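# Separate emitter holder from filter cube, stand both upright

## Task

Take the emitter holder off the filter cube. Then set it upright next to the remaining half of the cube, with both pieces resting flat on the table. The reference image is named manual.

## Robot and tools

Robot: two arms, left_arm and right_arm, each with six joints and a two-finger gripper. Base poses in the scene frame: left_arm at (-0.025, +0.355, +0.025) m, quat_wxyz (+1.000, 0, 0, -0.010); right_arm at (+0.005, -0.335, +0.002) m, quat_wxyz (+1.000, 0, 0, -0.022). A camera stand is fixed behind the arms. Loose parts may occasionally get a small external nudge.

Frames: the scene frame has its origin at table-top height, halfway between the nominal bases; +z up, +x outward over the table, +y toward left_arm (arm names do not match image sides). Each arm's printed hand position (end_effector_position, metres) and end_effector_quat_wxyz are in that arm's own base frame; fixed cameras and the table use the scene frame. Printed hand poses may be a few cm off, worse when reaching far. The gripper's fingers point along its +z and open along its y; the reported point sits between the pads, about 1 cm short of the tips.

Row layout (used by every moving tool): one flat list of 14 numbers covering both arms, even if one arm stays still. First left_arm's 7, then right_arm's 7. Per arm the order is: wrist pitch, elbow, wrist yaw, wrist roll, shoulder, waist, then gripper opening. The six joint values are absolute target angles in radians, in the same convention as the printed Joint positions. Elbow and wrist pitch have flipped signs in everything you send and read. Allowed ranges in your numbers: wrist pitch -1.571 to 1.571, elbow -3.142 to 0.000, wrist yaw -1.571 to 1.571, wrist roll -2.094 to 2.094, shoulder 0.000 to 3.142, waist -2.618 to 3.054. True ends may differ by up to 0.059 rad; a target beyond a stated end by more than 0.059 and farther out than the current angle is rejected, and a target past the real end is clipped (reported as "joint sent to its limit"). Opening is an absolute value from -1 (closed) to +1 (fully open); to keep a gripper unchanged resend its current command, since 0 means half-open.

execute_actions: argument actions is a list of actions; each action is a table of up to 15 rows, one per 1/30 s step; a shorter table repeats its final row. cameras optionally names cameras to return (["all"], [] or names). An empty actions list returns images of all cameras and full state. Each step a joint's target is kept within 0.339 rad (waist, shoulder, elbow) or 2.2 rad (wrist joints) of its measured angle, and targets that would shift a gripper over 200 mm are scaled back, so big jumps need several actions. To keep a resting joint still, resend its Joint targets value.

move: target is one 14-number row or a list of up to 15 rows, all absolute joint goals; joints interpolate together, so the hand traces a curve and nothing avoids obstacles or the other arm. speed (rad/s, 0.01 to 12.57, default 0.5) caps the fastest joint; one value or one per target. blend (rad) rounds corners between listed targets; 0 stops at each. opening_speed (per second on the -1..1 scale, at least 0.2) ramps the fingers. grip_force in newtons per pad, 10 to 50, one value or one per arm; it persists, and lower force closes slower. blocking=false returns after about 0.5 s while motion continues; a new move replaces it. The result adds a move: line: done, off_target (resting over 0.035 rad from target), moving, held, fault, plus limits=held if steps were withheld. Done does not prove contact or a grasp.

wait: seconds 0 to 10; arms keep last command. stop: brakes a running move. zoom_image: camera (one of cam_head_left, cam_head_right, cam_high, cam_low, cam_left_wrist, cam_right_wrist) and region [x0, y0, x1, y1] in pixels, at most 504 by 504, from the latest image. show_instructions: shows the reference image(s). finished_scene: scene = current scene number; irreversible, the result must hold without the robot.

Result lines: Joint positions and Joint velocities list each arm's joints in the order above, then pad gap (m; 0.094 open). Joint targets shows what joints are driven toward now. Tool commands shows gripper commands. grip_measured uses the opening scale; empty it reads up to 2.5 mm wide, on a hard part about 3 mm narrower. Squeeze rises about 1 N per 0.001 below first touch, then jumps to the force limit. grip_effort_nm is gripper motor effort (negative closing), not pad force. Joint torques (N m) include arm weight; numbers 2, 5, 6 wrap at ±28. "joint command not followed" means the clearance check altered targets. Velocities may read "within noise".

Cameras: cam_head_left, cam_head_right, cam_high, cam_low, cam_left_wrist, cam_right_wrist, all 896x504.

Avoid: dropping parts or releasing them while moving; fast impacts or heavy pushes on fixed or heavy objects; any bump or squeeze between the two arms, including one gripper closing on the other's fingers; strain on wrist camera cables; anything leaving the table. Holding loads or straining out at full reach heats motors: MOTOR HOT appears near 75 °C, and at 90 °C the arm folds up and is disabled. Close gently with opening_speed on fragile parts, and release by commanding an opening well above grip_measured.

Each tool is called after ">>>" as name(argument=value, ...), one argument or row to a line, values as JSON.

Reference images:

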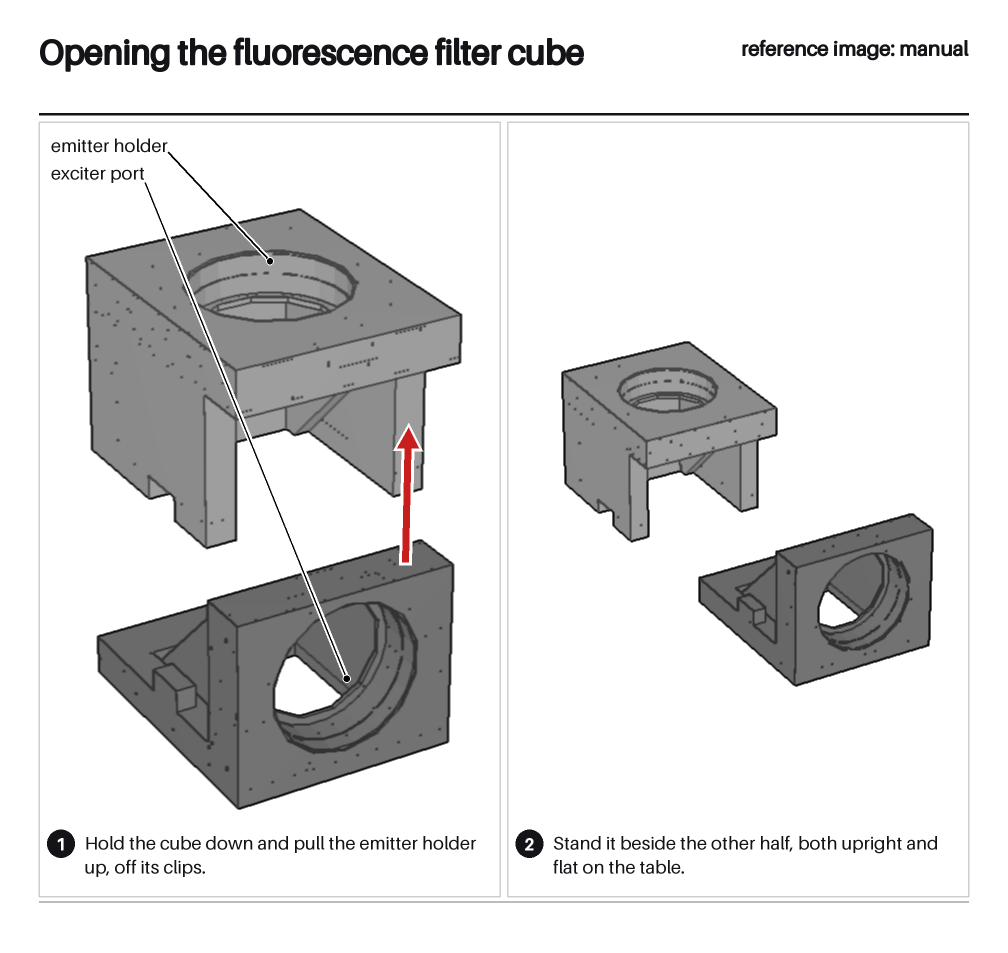

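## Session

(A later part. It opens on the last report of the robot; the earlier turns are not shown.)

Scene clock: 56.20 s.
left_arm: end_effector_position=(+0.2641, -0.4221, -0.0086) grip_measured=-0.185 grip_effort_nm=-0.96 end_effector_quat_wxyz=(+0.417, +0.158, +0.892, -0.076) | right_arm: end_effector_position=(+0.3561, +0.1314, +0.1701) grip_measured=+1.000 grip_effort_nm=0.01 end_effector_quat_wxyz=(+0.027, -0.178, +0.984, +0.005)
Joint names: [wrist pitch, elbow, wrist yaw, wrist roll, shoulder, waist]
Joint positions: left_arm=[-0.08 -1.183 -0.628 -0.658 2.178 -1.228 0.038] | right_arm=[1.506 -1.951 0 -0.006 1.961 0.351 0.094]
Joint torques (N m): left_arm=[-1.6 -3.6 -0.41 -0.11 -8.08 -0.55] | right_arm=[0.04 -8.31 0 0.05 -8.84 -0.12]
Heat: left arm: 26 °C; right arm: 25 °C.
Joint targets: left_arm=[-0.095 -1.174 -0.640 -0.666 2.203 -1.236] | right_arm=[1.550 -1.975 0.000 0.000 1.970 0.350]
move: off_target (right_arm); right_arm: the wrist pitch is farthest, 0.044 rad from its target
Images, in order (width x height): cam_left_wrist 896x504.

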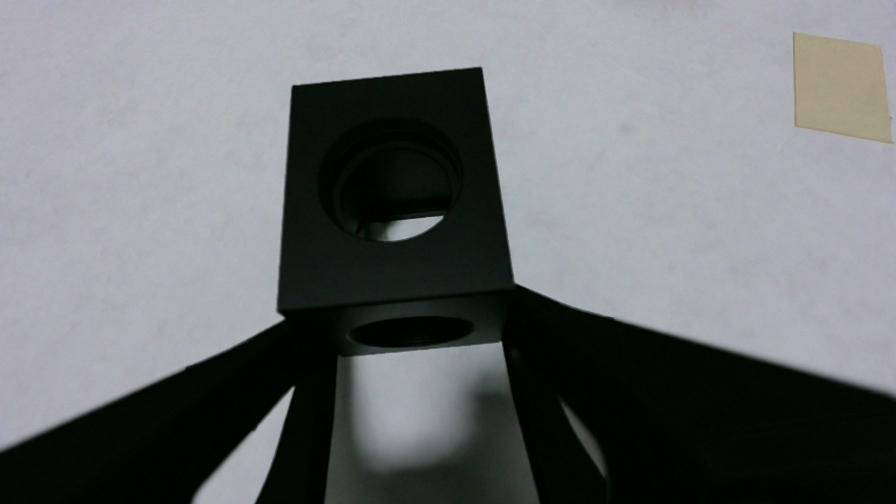

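>>> wait(
  seconds=0,
  cameras=["cam_head_left", "cam_low", "cam_high", "cam_head_right"],
)

>>> zoom_image(
  camera="cam_head_left",
  region=[300, 180, 500, 340],
)

>>> zoom_image(
  camera="cam_low",
  region=[370, 130, 610, 300],
)

>>> zoom_image(
  camera="cam_high",
  region=[480, 90, 640, 250],
)

Scene clock: 59.47 s.
left_arm: end_effector_position=(+0.2641, -0.4221, -0.0086) grip_measured=-0.185 grip_effort_nm=-0.98 end_effector_quat_wxyz=(+0.417, +0.158, +0.892, -0.076) | right_arm: end_effector_position=(+0.3561, +0.1314, +0.1701) grip_measured=+1.000 grip_effort_nm=0.01 end_effector_quat_wxyz=(+0.027, -0.178, +0.984, +0.005)
Joint names: [wrist pitch, elbow, wrist yaw, wrist roll, shoulder, waist]
Joint positions: left_arm=[-0.08 -1.183 -0.628 -0.658 2.178 -1.228 0.038] | right_arm=[1.506 -1.951 0 -0.006 1.961 0.351 0.094]
Joint torques (N m): left_arm=[-1.59 -3.62 -0.4 -0.12 -8.01 -0.54] | right_arm=[0.05 -8.27 -0.01 0.03 -8.8 -0.16]
Heat: left arm: 26 °C; right arm: 25 °C.
Joint targets: left_arm=[-0.095 -1.174 -0.640 -0.666 2.203 -1.236] | right_arm=[1.550 -1.975 0.000 0.000 1.970 0.350]
Tool commands: left_gripper/opening=-0.27 right_gripper/opening=+1.0
Images, in order (width x height): cam_head_left 896x504, cam_head_right 896x504, cam_high 896x504, cam_low 896x504.

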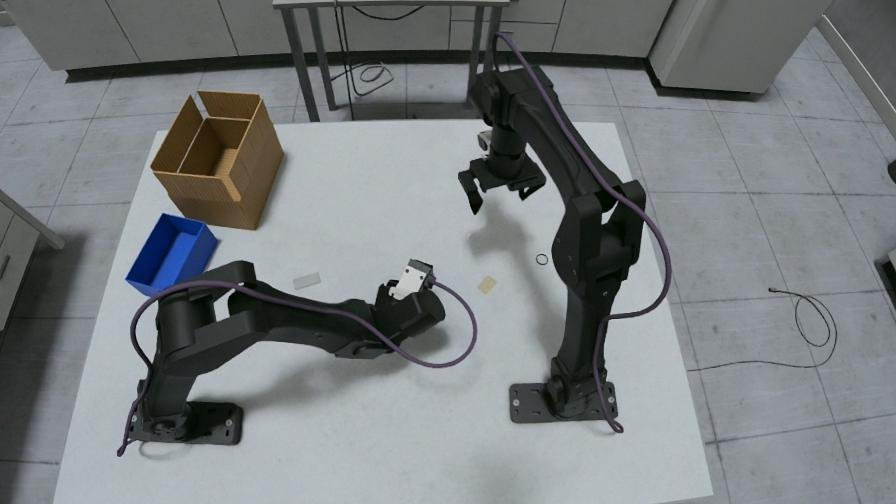

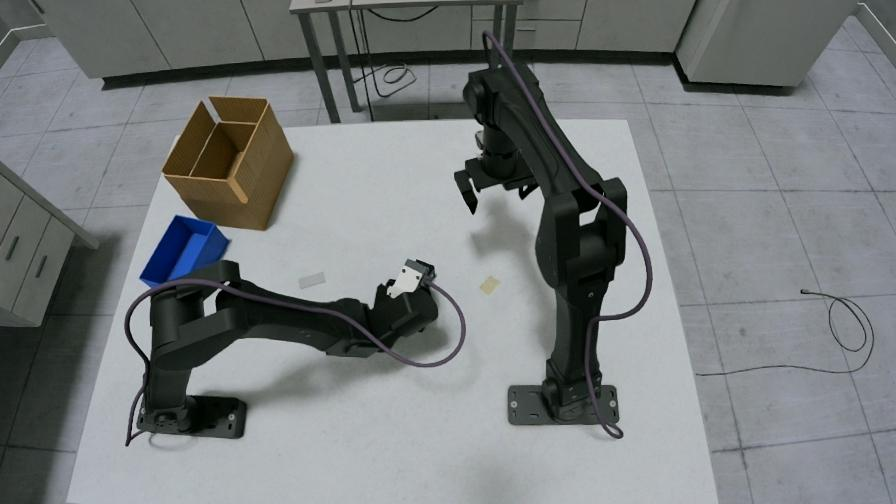

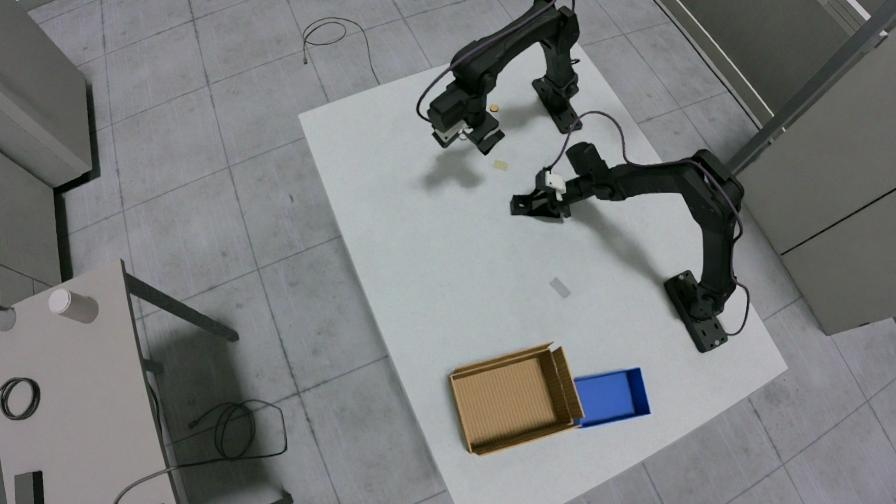

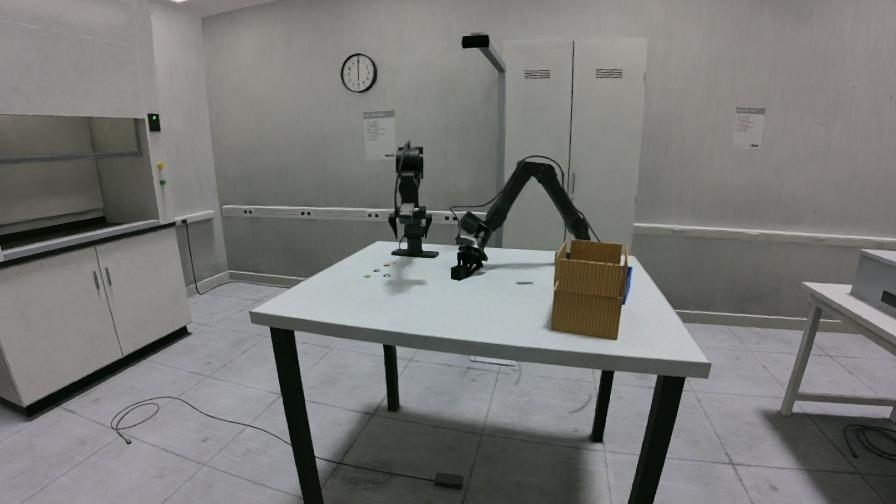

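Scaled by 2.520 from the camera's 896x504 image, which has a finer 1280x720 frame.

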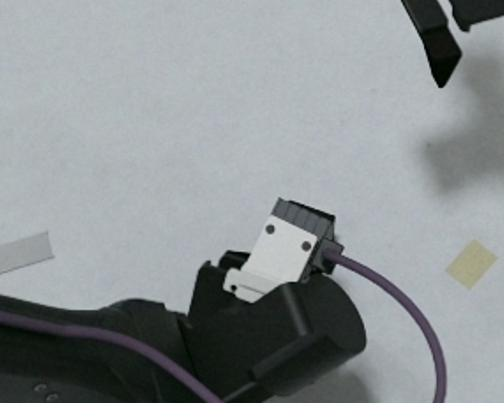

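Scaled by 2.100 from the camera's 896x504 image, which has a finer 1280x720 frame.

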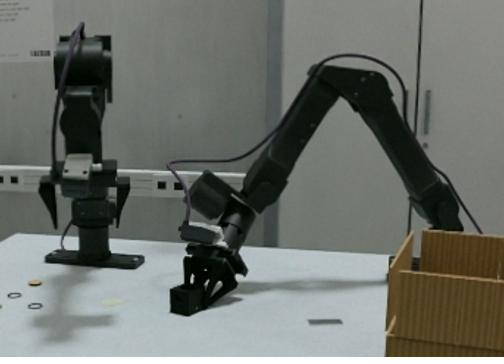

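Scaled by 3.150 from the camera's 896x504 image, which has a finer 1280x720 frame.

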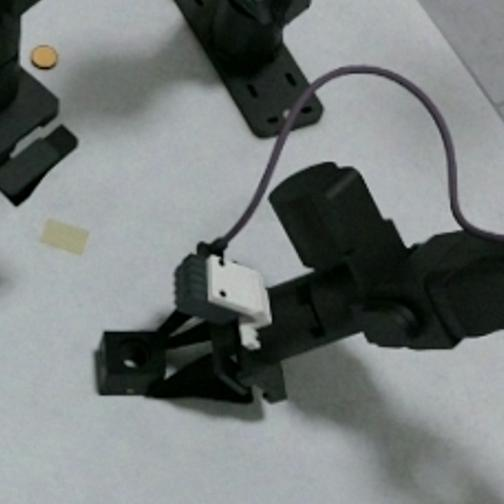

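>>> move(
  target=[-0.095, -1.174, -0.640, -0.666, 2.203, -1.236, -0.27, 1.55, -2.09, -0.295, 0.987, 2.31, 0.683, 1.0],
  speed=0.45,
  cameras=["cam_right_wrist", "cam_high", "cam_head_left", "cam_low"],
)

Scene clock: 65.13 s.
left_arm: end_effector_position=(+0.2641, -0.4221, -0.0086) grip_measured=-0.185 grip_effort_nm=-0.98 end_effector_quat_wxyz=(+0.417, +0.158, +0.892, -0.076) | right_arm: end_effector_position=(+0.2829, +0.2964, +0.0812) grip_measured=+1.000 grip_effort_nm=0.01 end_effector_quat_wxyz=(-0.160, +0.157, +0.974, +0.038)
Joint names: [wrist pitch, elbow, wrist yaw, wrist roll, shoulder, waist]
Joint positions: left_arm=[-0.08 -1.183 -0.628 -0.658 2.178 -1.228 0.038] | right_arm=[1.508 -2.064 -0.289 0.975 2.29 0.68 0.094]
Joint torques (N m): left_arm=[-1.6 -3.6 -0.41 -0.12 -8.06 -0.59] | right_arm=[0.43 -8.21 -0.23 0.08 -10.24 0.17]
Heat: left arm: 26 °C; right arm: 25 °C.
Joint targets: left_arm=[-0.095 -1.174 -0.640 -0.666 2.203 -1.236] | right_arm=[1.550 -2.090 -0.295 0.987 2.310 0.683]
move: off_target (right_arm); right_arm: the wrist pitch is farthest, 0.042 rad from its target
Images, in order (width x height): cam_head_left 896x504, cam_high 896x504, cam_low 896x504, cam_right_wrist 896x504.

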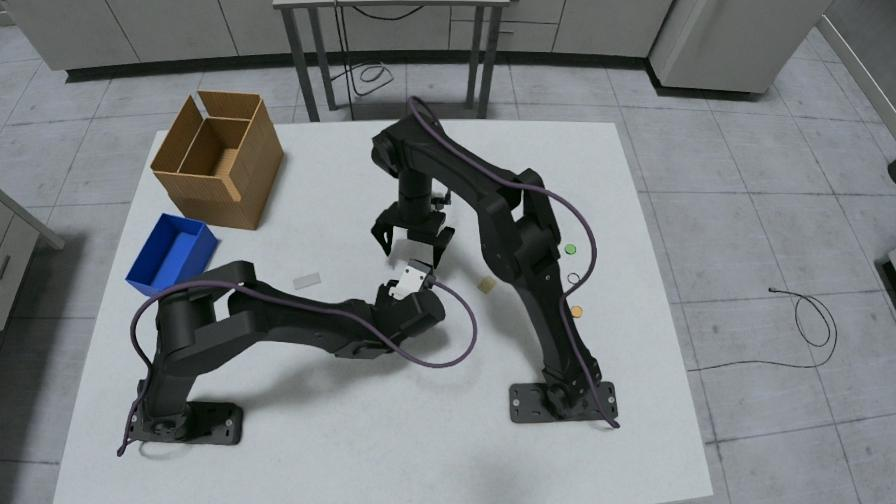

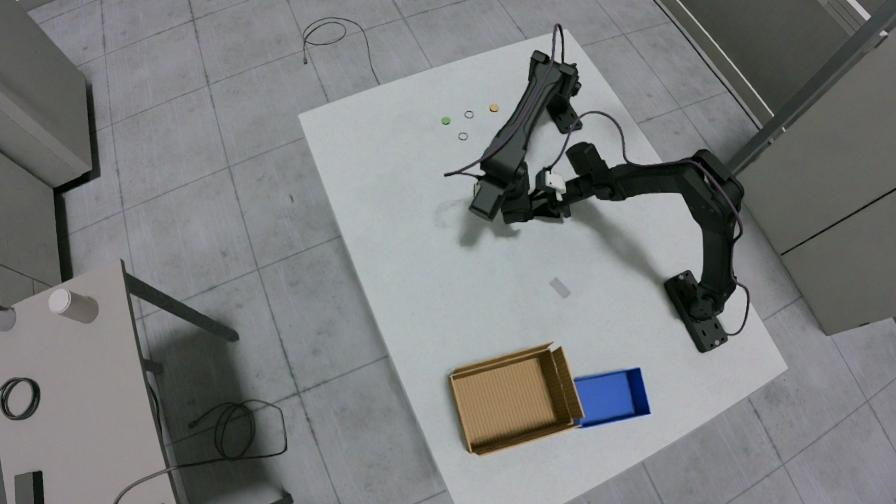

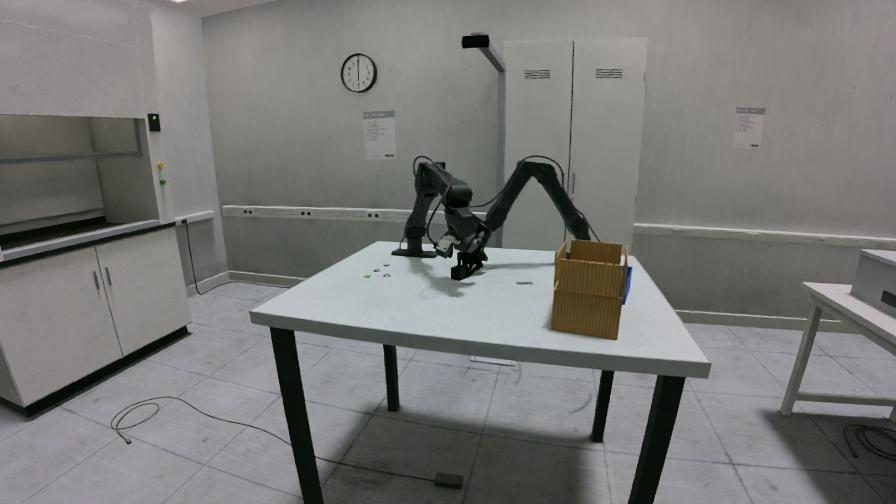

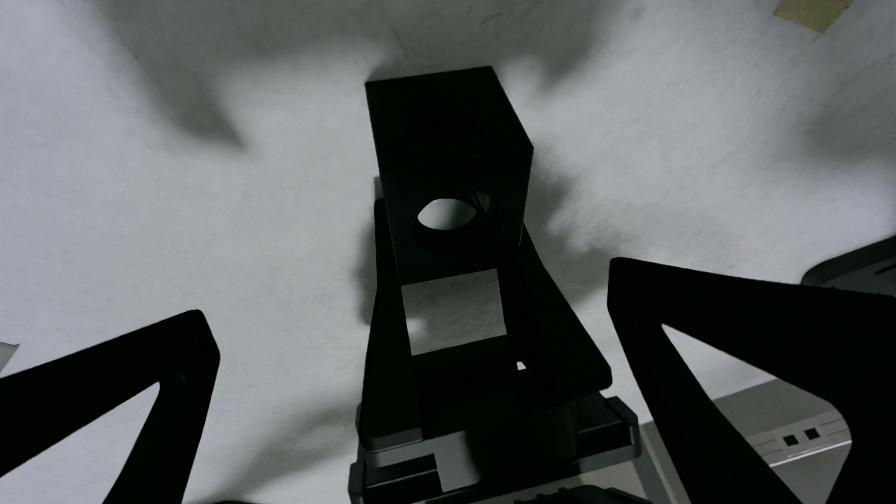

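>>> move(
  target=[-0.095, -1.174, -0.640, -0.666, 2.203, -1.236, -0.27, 1.27, -1.79, -0.294, 1.05, 2.262, 0.667, 1.0],
  speed=0.2,
  cameras=["cam_right_wrist", "cam_left_wrist"],
)

Scene clock: 69.47 s.
left_arm: end_effector_position=(+0.2641, -0.4221, -0.0086) grip_measured=-0.185 grip_effort_nm=-0.98 end_effector_quat_wxyz=(+0.417, +0.158, +0.892, -0.076) | right_arm: end_effector_position=(+0.2712, +0.2882, +0.0189) grip_measured=+1.000 grip_effort_nm=0.01 end_effector_quat_wxyz=(-0.177, +0.190, +0.965, +0.028)
Joint names: [wrist pitch, elbow, wrist yaw, wrist roll, shoulder, waist]
Joint positions: left_arm=[-0.08 -1.183 -0.628 -0.658 2.178 -1.228 0.038] | right_arm=[1.28 -1.806 -0.307 1.033 2.29 0.675 0.094]
Joint torques (N m): left_arm=[-1.6 -3.64 -0.42 -0.11 -8.06 -0.53] | right_arm=[0 -4 -0.04 0.15 -13.97 -0.76]
Heat: left arm: 26 °C; right arm: 25 °C.
Joint targets: left_arm=[-0.095 -1.174 -0.640 -0.666 2.203 -1.236] | right_arm=[1.270 -1.790 -0.294 1.050 2.262 0.667]
move: done
Images, in order (width x height): cam_left_wrist 896x504, cam_right_wrist 896x504.

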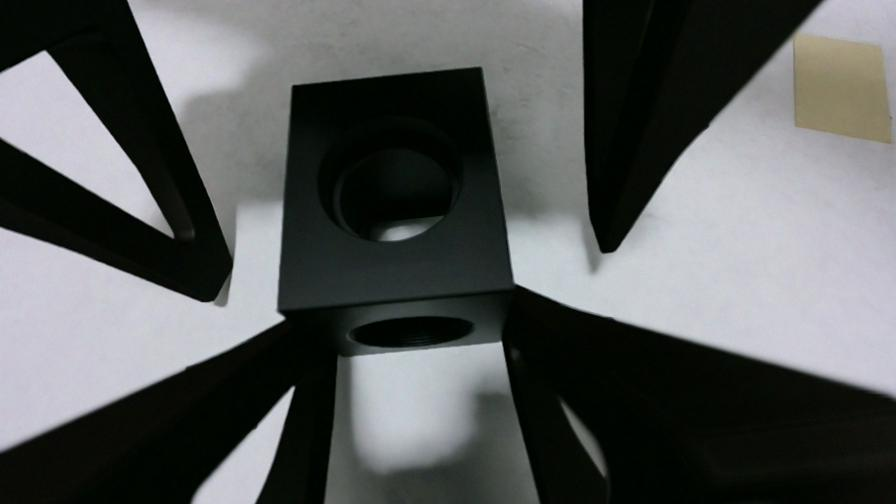

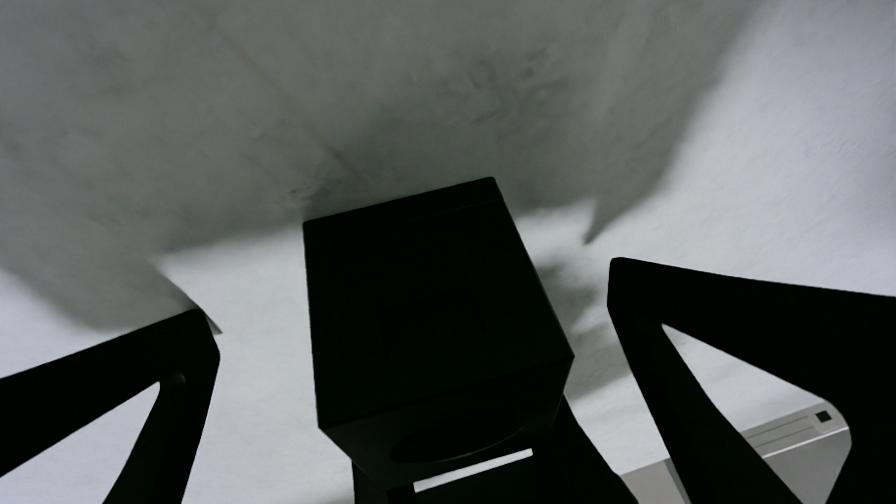

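>>> move(
  target=[-0.095, -1.174, -0.640, -0.666, 2.203, -1.236, -0.27, 1.257, -1.782, -0.280, 1.05, 2.237, 0.667, 1.0],
  speed=0.2,
  cameras=["cam_left_wrist", "cam_right_wrist"],
)

Scene clock: 71.13 s.
left_arm: end_effector_position=(+0.2641, -0.4221, -0.0086) grip_measured=-0.185 grip_effort_nm=-0.98 end_effector_quat_wxyz=(+0.417, +0.158, +0.892, -0.076) | right_arm: end_effector_position=(+0.2736, +0.2884, +0.0195) grip_measured=+1.000 grip_effort_nm=0.01 end_effector_quat_wxyz=(-0.169, +0.189, +0.967, +0.032)
Joint names: [wrist pitch, elbow, wrist yaw, wrist roll, shoulder, waist]
Joint positions: left_arm=[-0.08 -1.183 -0.628 -0.658 2.178 -1.228 0.038] | right_arm=[1.262 -1.794 -0.299 1.035 2.279 0.675 0.094]
Joint torques (N m): left_arm=[-1.6 -3.63 -0.42 -0.11 -8.1 -0.53] | right_arm=[0.02 -4.34 0.03 0.13 -15.16 -0.75]
Heat: left arm: 26 °C; right arm: 25 °C.
Joint targets: left_arm=[-0.095 -1.174 -0.640 -0.666 2.203 -1.236] | right_arm=[1.257 -1.782 -0.280 1.050 2.237 0.667]
move: off_target (right_arm); right_arm: the shoulder is farthest, 0.042 rad from its target
Images, in order (width x height): cam_left_wrist 896x504, cam_right_wrist 896x504.

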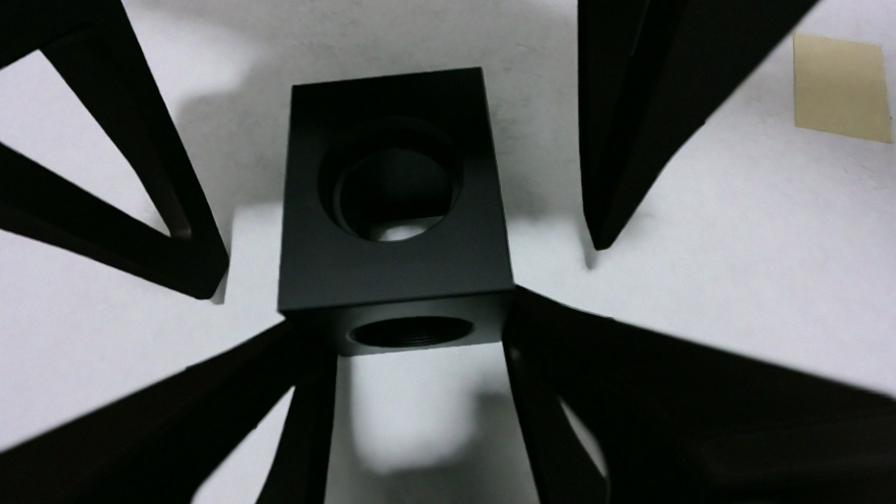

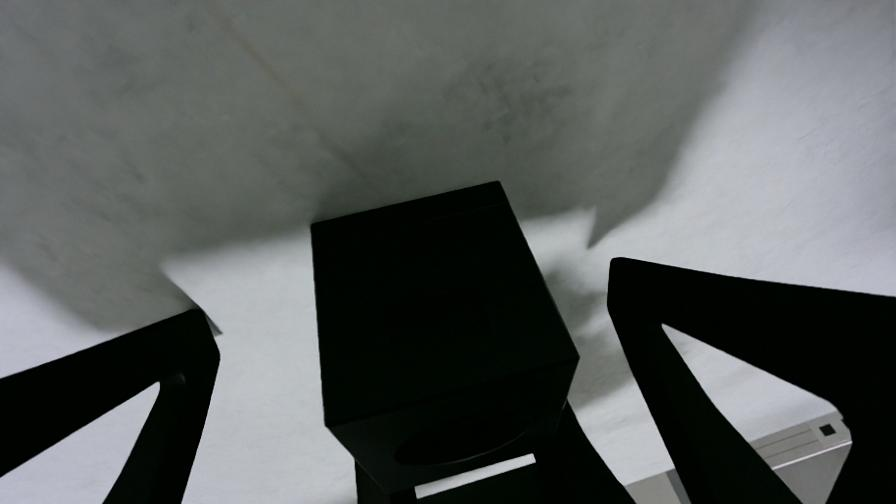

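>>> move(
  target=[-0.095, -1.174, -0.640, -0.666, 2.203, -1.236, -0.27, 1.252, -1.778, -0.268, 1.05, 2.212, 0.660, 1.0],
  speed=0.2,
  cameras=["cam_left_wrist"],
)

Scene clock: 72.57 s.
left_arm: end_effector_position=(+0.2641, -0.4221, -0.0086) grip_measured=-0.185 grip_effort_nm=-0.98 end_effector_quat_wxyz=(+0.417, +0.158, +0.892, -0.076) | right_arm: end_effector_position=(+0.2821, +0.2867, +0.0240) grip_measured=+1.000 grip_effort_nm=0.01 end_effector_quat_wxyz=(-0.149, +0.192, +0.969, +0.039)
Joint names: [wrist pitch, elbow, wrist yaw, wrist roll, shoulder, waist]
Joint positions: left_arm=[-0.08 -1.183 -0.628 -0.658 2.178 -1.228 0.038] | right_arm=[1.241 -1.789 -0.277 1.039 2.258 0.668 0.094]
Joint torques (N m): left_arm=[-1.61 -3.64 -0.42 -0.12 -8.01 -0.55] | right_arm=[0.09 -4.46 -0.11 0.11 -15.5 -0.88]
Heat: left arm: 26 °C; right arm: 25 °C.
Joint targets: left_arm=[-0.095 -1.174 -0.640 -0.666 2.203 -1.236] | right_arm=[1.252 -1.778 -0.268 1.050 2.212 0.660]
move: off_target (right_arm); right_arm: the shoulder is farthest, 0.046 rad from its target
Images, in order (width x height): cam_left_wrist 896x504.

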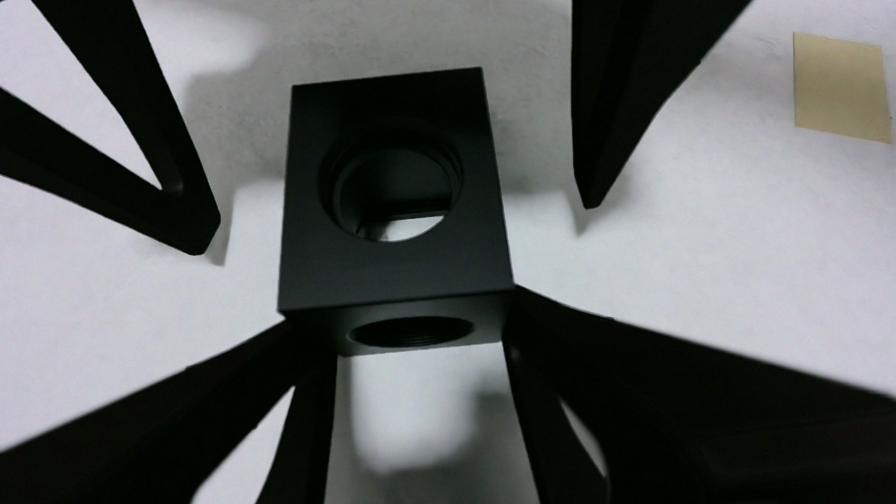

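>>> move(
  target=[-0.095, -1.174, -0.640, -0.666, 2.203, -1.236, -0.27, 1.252, -1.778, -0.268, 1.05, 2.212, 0.660, -0.27],
  opening_speed=0.5,
  cameras=["cam_left_wrist", "cam_right_wrist"],
)

Scene clock: 75.90 s.
left_arm: end_effector_position=(+0.2647, -0.4204, -0.0088) grip_measured=-0.185 grip_effort_nm=-0.98 end_effector_quat_wxyz=(+0.418, +0.151, +0.892, -0.076) | right_arm: end_effector_position=(+0.2814, +0.2834, +0.0237) grip_measured=-0.122 grip_effort_nm=-1.01 end_effector_quat_wxyz=(-0.148, +0.188, +0.971, +0.031)
Joint names: [wrist pitch, elbow, wrist yaw, wrist roll, shoulder, waist]
Joint positions: left_arm=[-0.08 -1.181 -0.636 -0.671 2.178 -1.228 0.038] | right_arm=[1.251 -1.789 -0.264 1.03 2.258 0.668 0.041]
Joint torques (N m): left_arm=[-1.59 -3.79 -0.31 0.04 -8.01 -0.57] | right_arm=[0.03 -4.51 -0.21 0.18 -15.51 -0.83]
Heat: left arm: 26 °C; right arm: 26 °C.
Joint targets: left_arm=[-0.095 -1.174 -0.640 -0.666 2.203 -1.236] | right_arm=[1.252 -1.778 -0.268 1.050 2.212 0.660]
move: off_target (right_arm); right_arm: the shoulder is farthest, 0.046 rad from its target
Images, in order (width x height): cam_left_wrist 896x504, cam_right_wrist 896x504.

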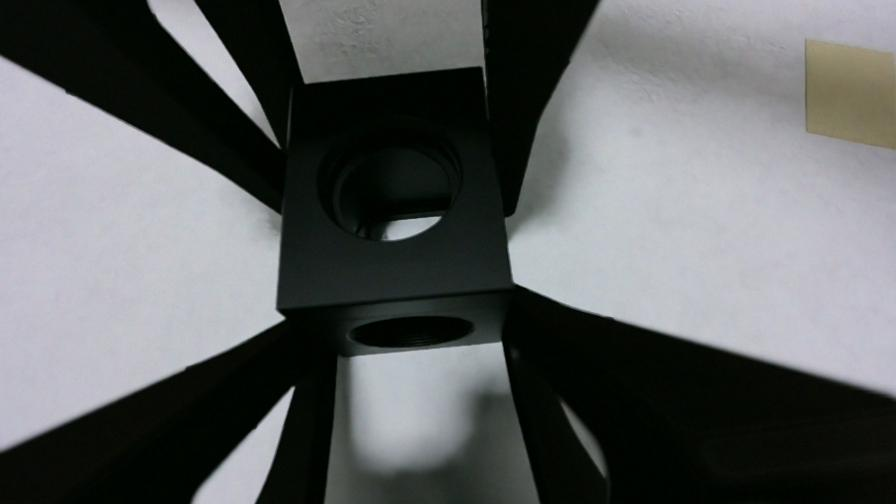

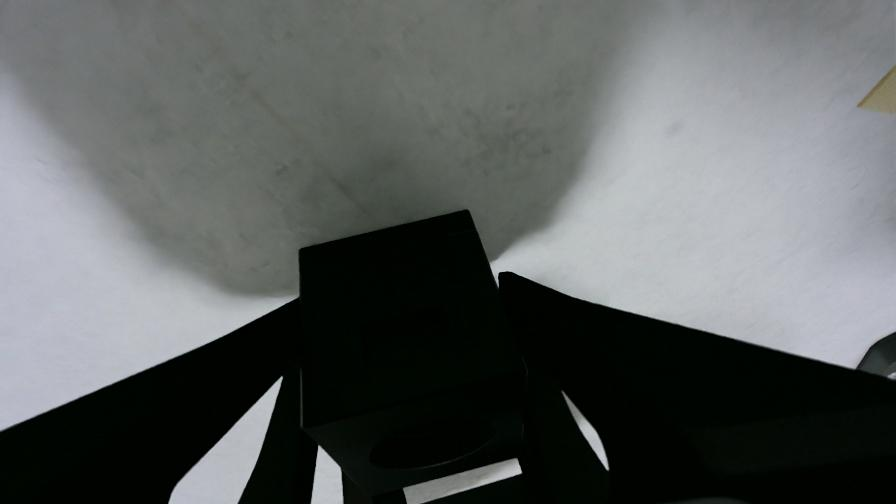

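>>> move(
  target=[-0.095, -1.174, -0.640, -0.666, 2.203, -1.236, -0.27, 1.330, -1.845, -0.268, 1.05, 2.190, 0.660, -0.27],
  speed=0.06,
  cameras=["cam_left_wrist", "cam_right_wrist"],
)

Scene clock: 78.53 s.
left_arm: end_effector_position=(+0.2675, -0.4219, -0.0049) grip_measured=-0.185 grip_effort_nm=-0.98 end_effector_quat_wxyz=(+0.428, +0.144, +0.889, -0.079) | right_arm: end_effector_position=(+0.2836, +0.2817, +0.0299) grip_measured=-0.123 grip_effort_nm=-1.02 end_effector_quat_wxyz=(-0.142, +0.187, +0.972, +0.026)
Joint names: [wrist pitch, elbow, wrist yaw, wrist roll, shoulder, waist]
Joint positions: left_arm=[-0.1 -1.181 -0.651 -0.672 2.178 -1.228 0.038] | right_arm=[1.277 -1.812 -0.249 1.03 2.255 0.668 0.041]
Joint torques (N m): left_arm=[-1.42 -3.74 -0.19 0.05 -8.03 -0.59] | right_arm=[0.52 -8.85 -0.37 0.19 -17.2 -0.76]
Heat: left arm: 26 °C; right arm: 27 °C.
Joint targets: left_arm=[-0.095 -1.174 -0.640 -0.666 2.203 -1.236] | right_arm=[1.330 -1.845 -0.268 1.050 2.190 0.660]
move: off_target (right_arm); right_arm: the shoulder is farthest, 0.065 rad from its target
Images, in order (width x height): cam_left_wrist 896x504, cam_right_wrist 896x504.

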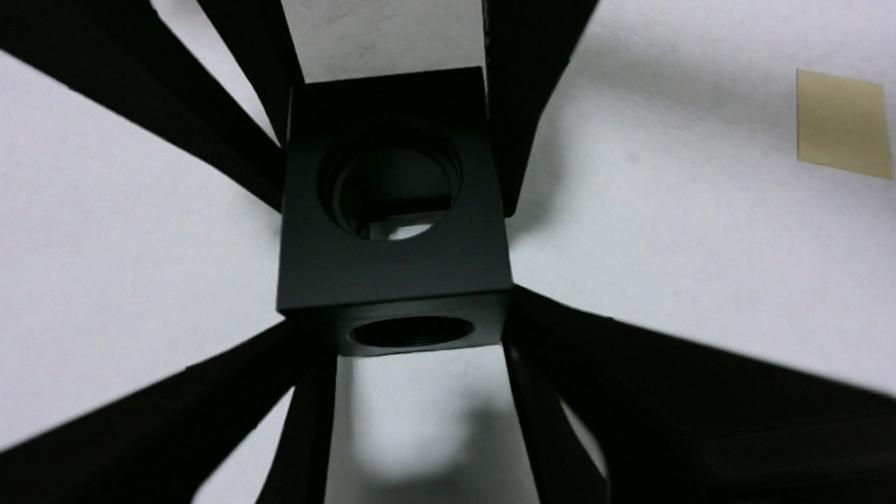

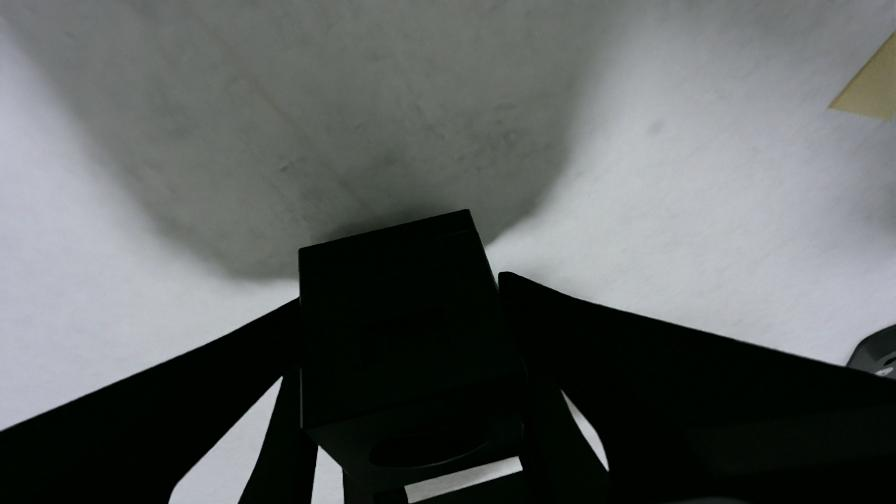

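>>> move(
  target=[-0.045, -1.174, -0.640, -0.666, 2.240, -1.236, -0.27, 1.360, -1.870, -0.268, 1.05, 2.180, 0.660, -0.27],
  speed=0.06,
  cameras=["cam_left_wrist", "cam_right_wrist"],
)

Scene clock: 80.13 s.
left_arm: end_effector_position=(+0.2703, -0.4201, -0.0049) grip_measured=-0.185 grip_effort_nm=-0.98 end_effector_quat_wxyz=(+0.436, +0.139, +0.886, -0.074) | right_arm: end_effector_position=(+0.2873, +0.2830, +0.0336) grip_measured=-0.123 grip_effort_nm=-1.02 end_effector_quat_wxyz=(-0.136, +0.186, +0.973, +0.028)
Joint names: [wrist pitch, elbow, wrist yaw, wrist roll, shoulder, waist]
Joint positions: left_arm=[-0.11 -1.181 -0.673 -0.673 2.185 -1.228 0.038] | right_arm=[1.283 -1.829 -0.242 1.028 2.255 0.668 0.041]
Joint torques (N m): left_arm=[-0.84 -3.77 0.03 0.05 -6.02 -0.59] | right_arm=[0.74 -9.63 -0.46 0.2 -18.1 -0.72]
Heat: left arm: 26 °C; right arm: 27 °C.
Joint targets: left_arm=[-0.045 -1.174 -0.640 -0.666 2.240 -1.236] | right_arm=[1.360 -1.870 -0.268 1.050 2.180 0.660]
move: off_target (left_arm, right_arm); left_arm: the wrist pitch is farthest, 0.065 rad from its target; right_arm: the wrist pitch is farthest, 0.077 rad from its target
Images, in order (width x height): cam_left_wrist 896x504, cam_right_wrist 896x504.

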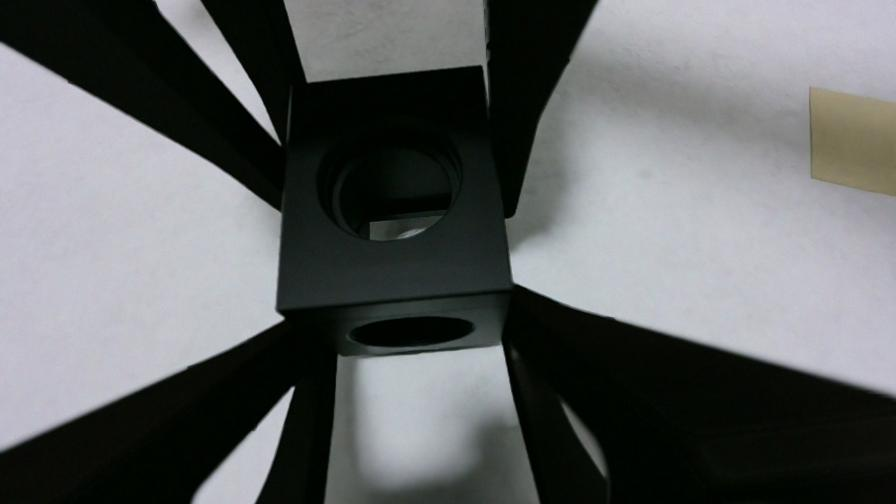

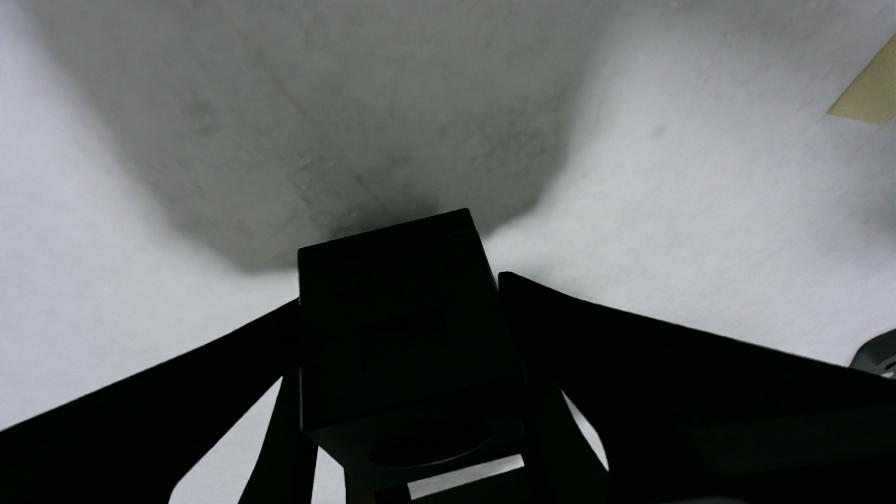

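>>> move(
  target=[-0.005, -1.174, -0.640, -0.666, 2.290, -1.236, -0.27, 1.410, -1.920, -0.268, 1.05, 2.155, 0.660, -0.27],
  speed=0.08,
  cameras=["cam_left_wrist", "cam_right_wrist"],
)

Scene clock: 81.83 s.
left_arm: end_effector_position=(+0.2779, -0.4193, -0.0037) grip_measured=-0.185 grip_effort_nm=-0.97 end_effector_quat_wxyz=(+0.456, +0.123, +0.879, -0.064) | right_arm: end_effector_position=(+0.2961, +0.2839, +0.0405) grip_measured=-0.123 grip_effort_nm=-1.02 end_effector_quat_wxyz=(-0.117, +0.177, +0.977, +0.030)
Joint names: [wrist pitch, elbow, wrist yaw, wrist roll, shoulder, waist]
Joint positions: left_arm=[-0.134 -1.195 -0.727 -0.679 2.209 -1.228 0.038] | right_arm=[1.293 -1.865 -0.215 1.015 2.255 0.668 0.041]
Joint torques (N m): left_arm=[-0.14 -2.74 0.57 0.13 -4.31 -0.61] | right_arm=[1.06 -11.25 -0.74 0.34 -20.31 -0.77]
Heat: left arm: 26 °C; right arm: 27 °C.
Joint targets: left_arm=[-0.005 -1.174 -0.640 -0.666 2.290 -1.236] | right_arm=[1.410 -1.920 -0.268 1.050 2.155 0.660]
move: off_target (left_arm, right_arm); left_arm: the wrist pitch is farthest, 0.129 rad from its target; right_arm: the wrist pitch is farthest, 0.117 rad from its target
Images, in order (width x height): cam_left_wrist 896x504, cam_right_wrist 896x504.

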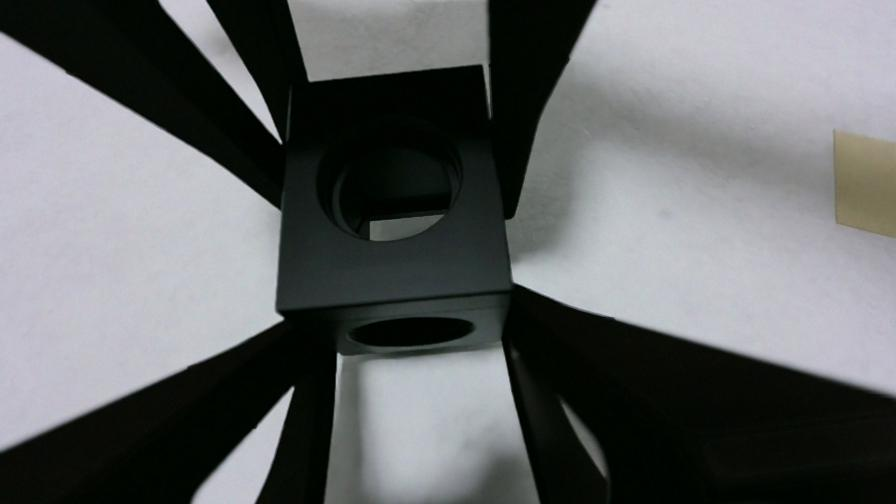

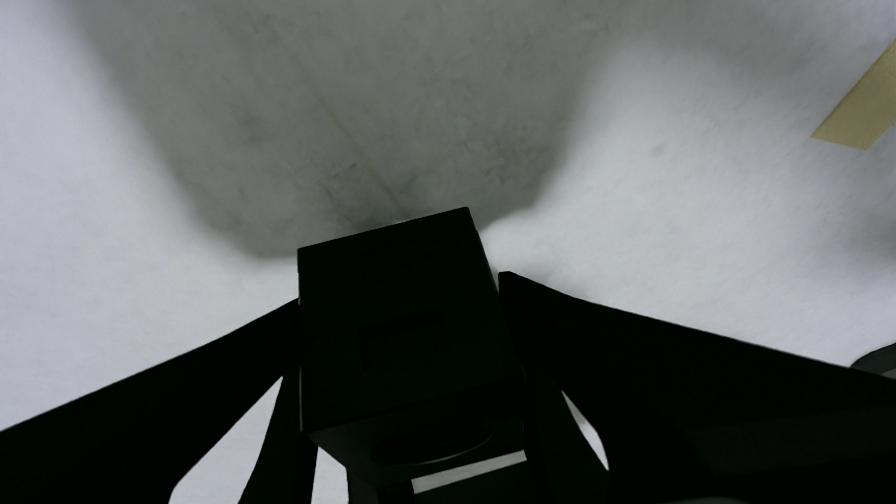

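>>> move(
  target=[0.22, -1.174, -0.50, -0.666, 2.330, -1.236, -0.27, 1.46, -1.970, -0.268, 1.05, 2.130, 0.660, -0.27],
  speed=0.15,
  cameras=["cam_left_wrist", "cam_right_wrist"],
)

Scene clock: 84.80 s.
left_arm: end_effector_position=(+0.2784, -0.4200, -0.0032) grip_measured=-0.185 grip_effort_nm=-0.98 end_effector_quat_wxyz=(+0.442, +0.123, +0.886, -0.057) | right_arm: end_effector_position=(+0.2984, +0.2825, +0.0458) grip_measured=-0.123 grip_effort_nm=-1.02 end_effector_quat_wxyz=(-0.112, +0.173, +0.978, +0.025)
Joint names: [wrist pitch, elbow, wrist yaw, wrist roll, shoulder, waist]
Joint positions: left_arm=[-0.057 -1.233 -0.711 -0.697 2.209 -1.223 0.038] | right_arm=[1.315 -1.888 -0.2 1.007 2.255 0.668 0.041]
Joint torques (N m): left_arm=[1.44 0.16 1.86 0.34 -1.69 -1.02] | right_arm=[1.35 -13.89 -0.94 0.42 -22.56 -0.83]
Heat: left arm: 26 °C; right arm: 27 °C.
Joint targets: left_arm=[0.220 -1.174 -0.500 -0.666 2.330 -1.236] | right_arm=[1.460 -1.970 -0.268 1.050 2.130 0.660]
move: off_target (left_arm, right_arm); left_arm: the wrist pitch is farthest, 0.277 rad from its target; right_arm: the wrist pitch is farthest, 0.145 rad from its target
Images, in order (width x height): cam_left_wrist 896x504, cam_right_wrist 896x504.

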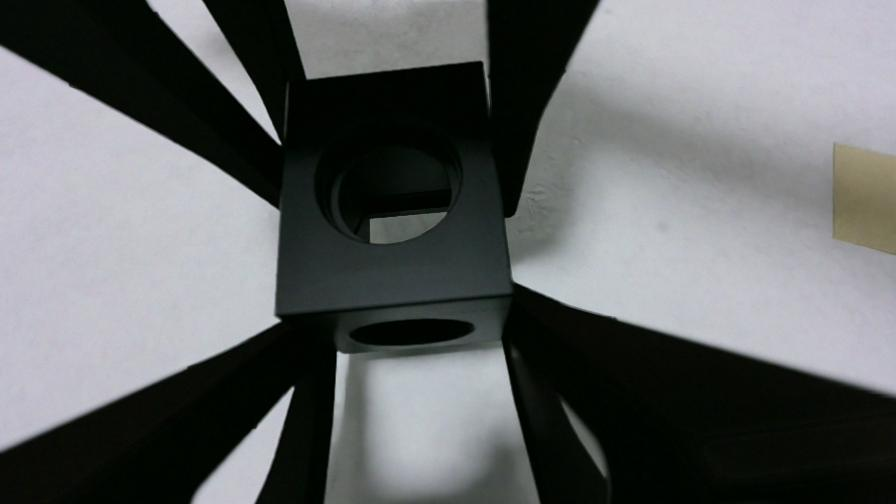

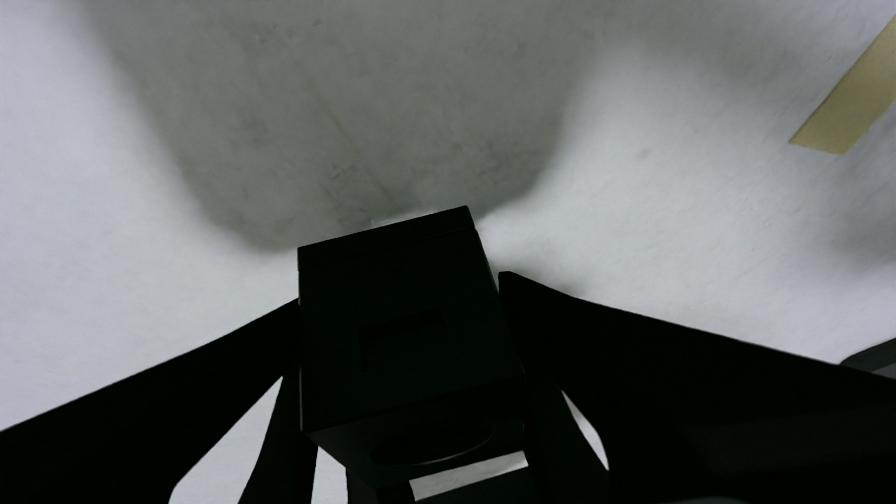

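>>> zoom_image(
  camera="cam_right_wrist",
  region=[270, 180, 550, 500],
)

>>> move(
  target=[0.42, -1.174, -0.38, -0.666, 2.360, -1.236, -0.27, 1.49, -2.000, -0.268, 1.05, 2.110, 0.660, -0.27],
  speed=0.15,
  cameras=["cam_left_wrist", "cam_right_wrist"],
)

Scaled by 1.575 from the camera's 896x504 image, which has a finer 1280x720 frame.

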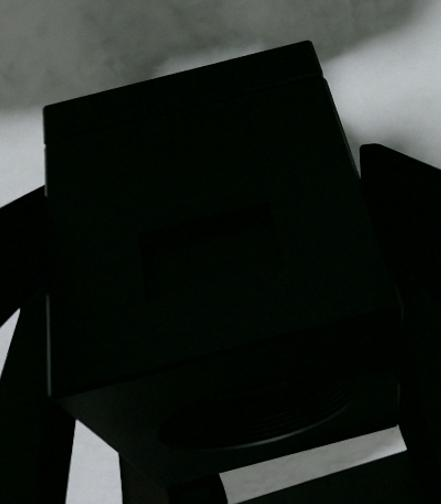

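Scene clock: 86.83 s.
left_arm: end_effector_position=(+0.2761, -0.4144, -0.0094) grip_measured=-0.185 grip_effort_nm=-0.98 end_effector_quat_wxyz=(+0.416, +0.131, +0.899, -0.041) | right_arm: end_effector_position=(+0.2993, +0.2831, +0.0481) grip_measured=-0.123 grip_effort_nm=-1.02 end_effector_quat_wxyz=(-0.110, +0.172, +0.979, +0.027)
Joint names: [wrist pitch, elbow, wrist yaw, wrist roll, shoulder, waist]
Joint positions: left_arm=[0.039 -1.26 -0.677 -0.714 2.208 -1.214 0.038] | right_arm=[1.322 -1.898 -0.2 1.005 2.255 0.668 0.041]
Joint torques (N m): left_arm=[2.63 2.07 2.76 0.53 0.43 -1.76] | right_arm=[1.58 -15.99 -0.93 0.45 -24.35 -0.72]
Heat: left arm: 26 °C; right arm: 28 °C.
Joint targets: left_arm=[0.420 -1.174 -0.380 -0.666 2.360 -1.236] | right_arm=[1.490 -2.000 -0.268 1.050 2.110 0.660]
move: off_target (left_arm, right_arm); left_arm: the wrist pitch is farthest, 0.381 rad from its target; right_arm: the wrist pitch is farthest, 0.168 rad from its target
Images, in order (width x height): cam_left_wrist 896x504, cam_right_wrist 896x504.

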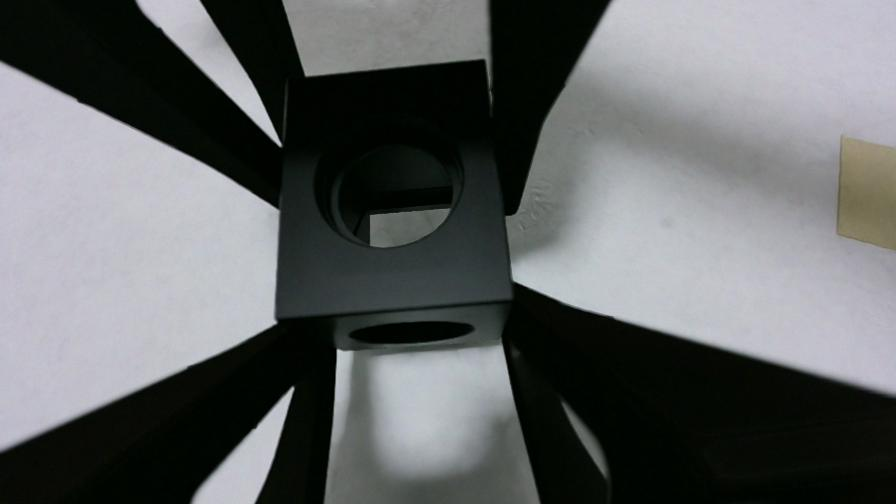

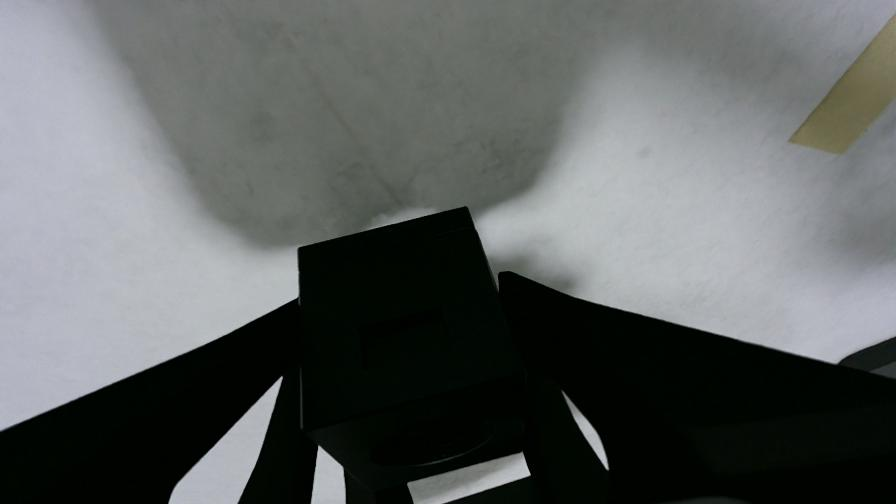

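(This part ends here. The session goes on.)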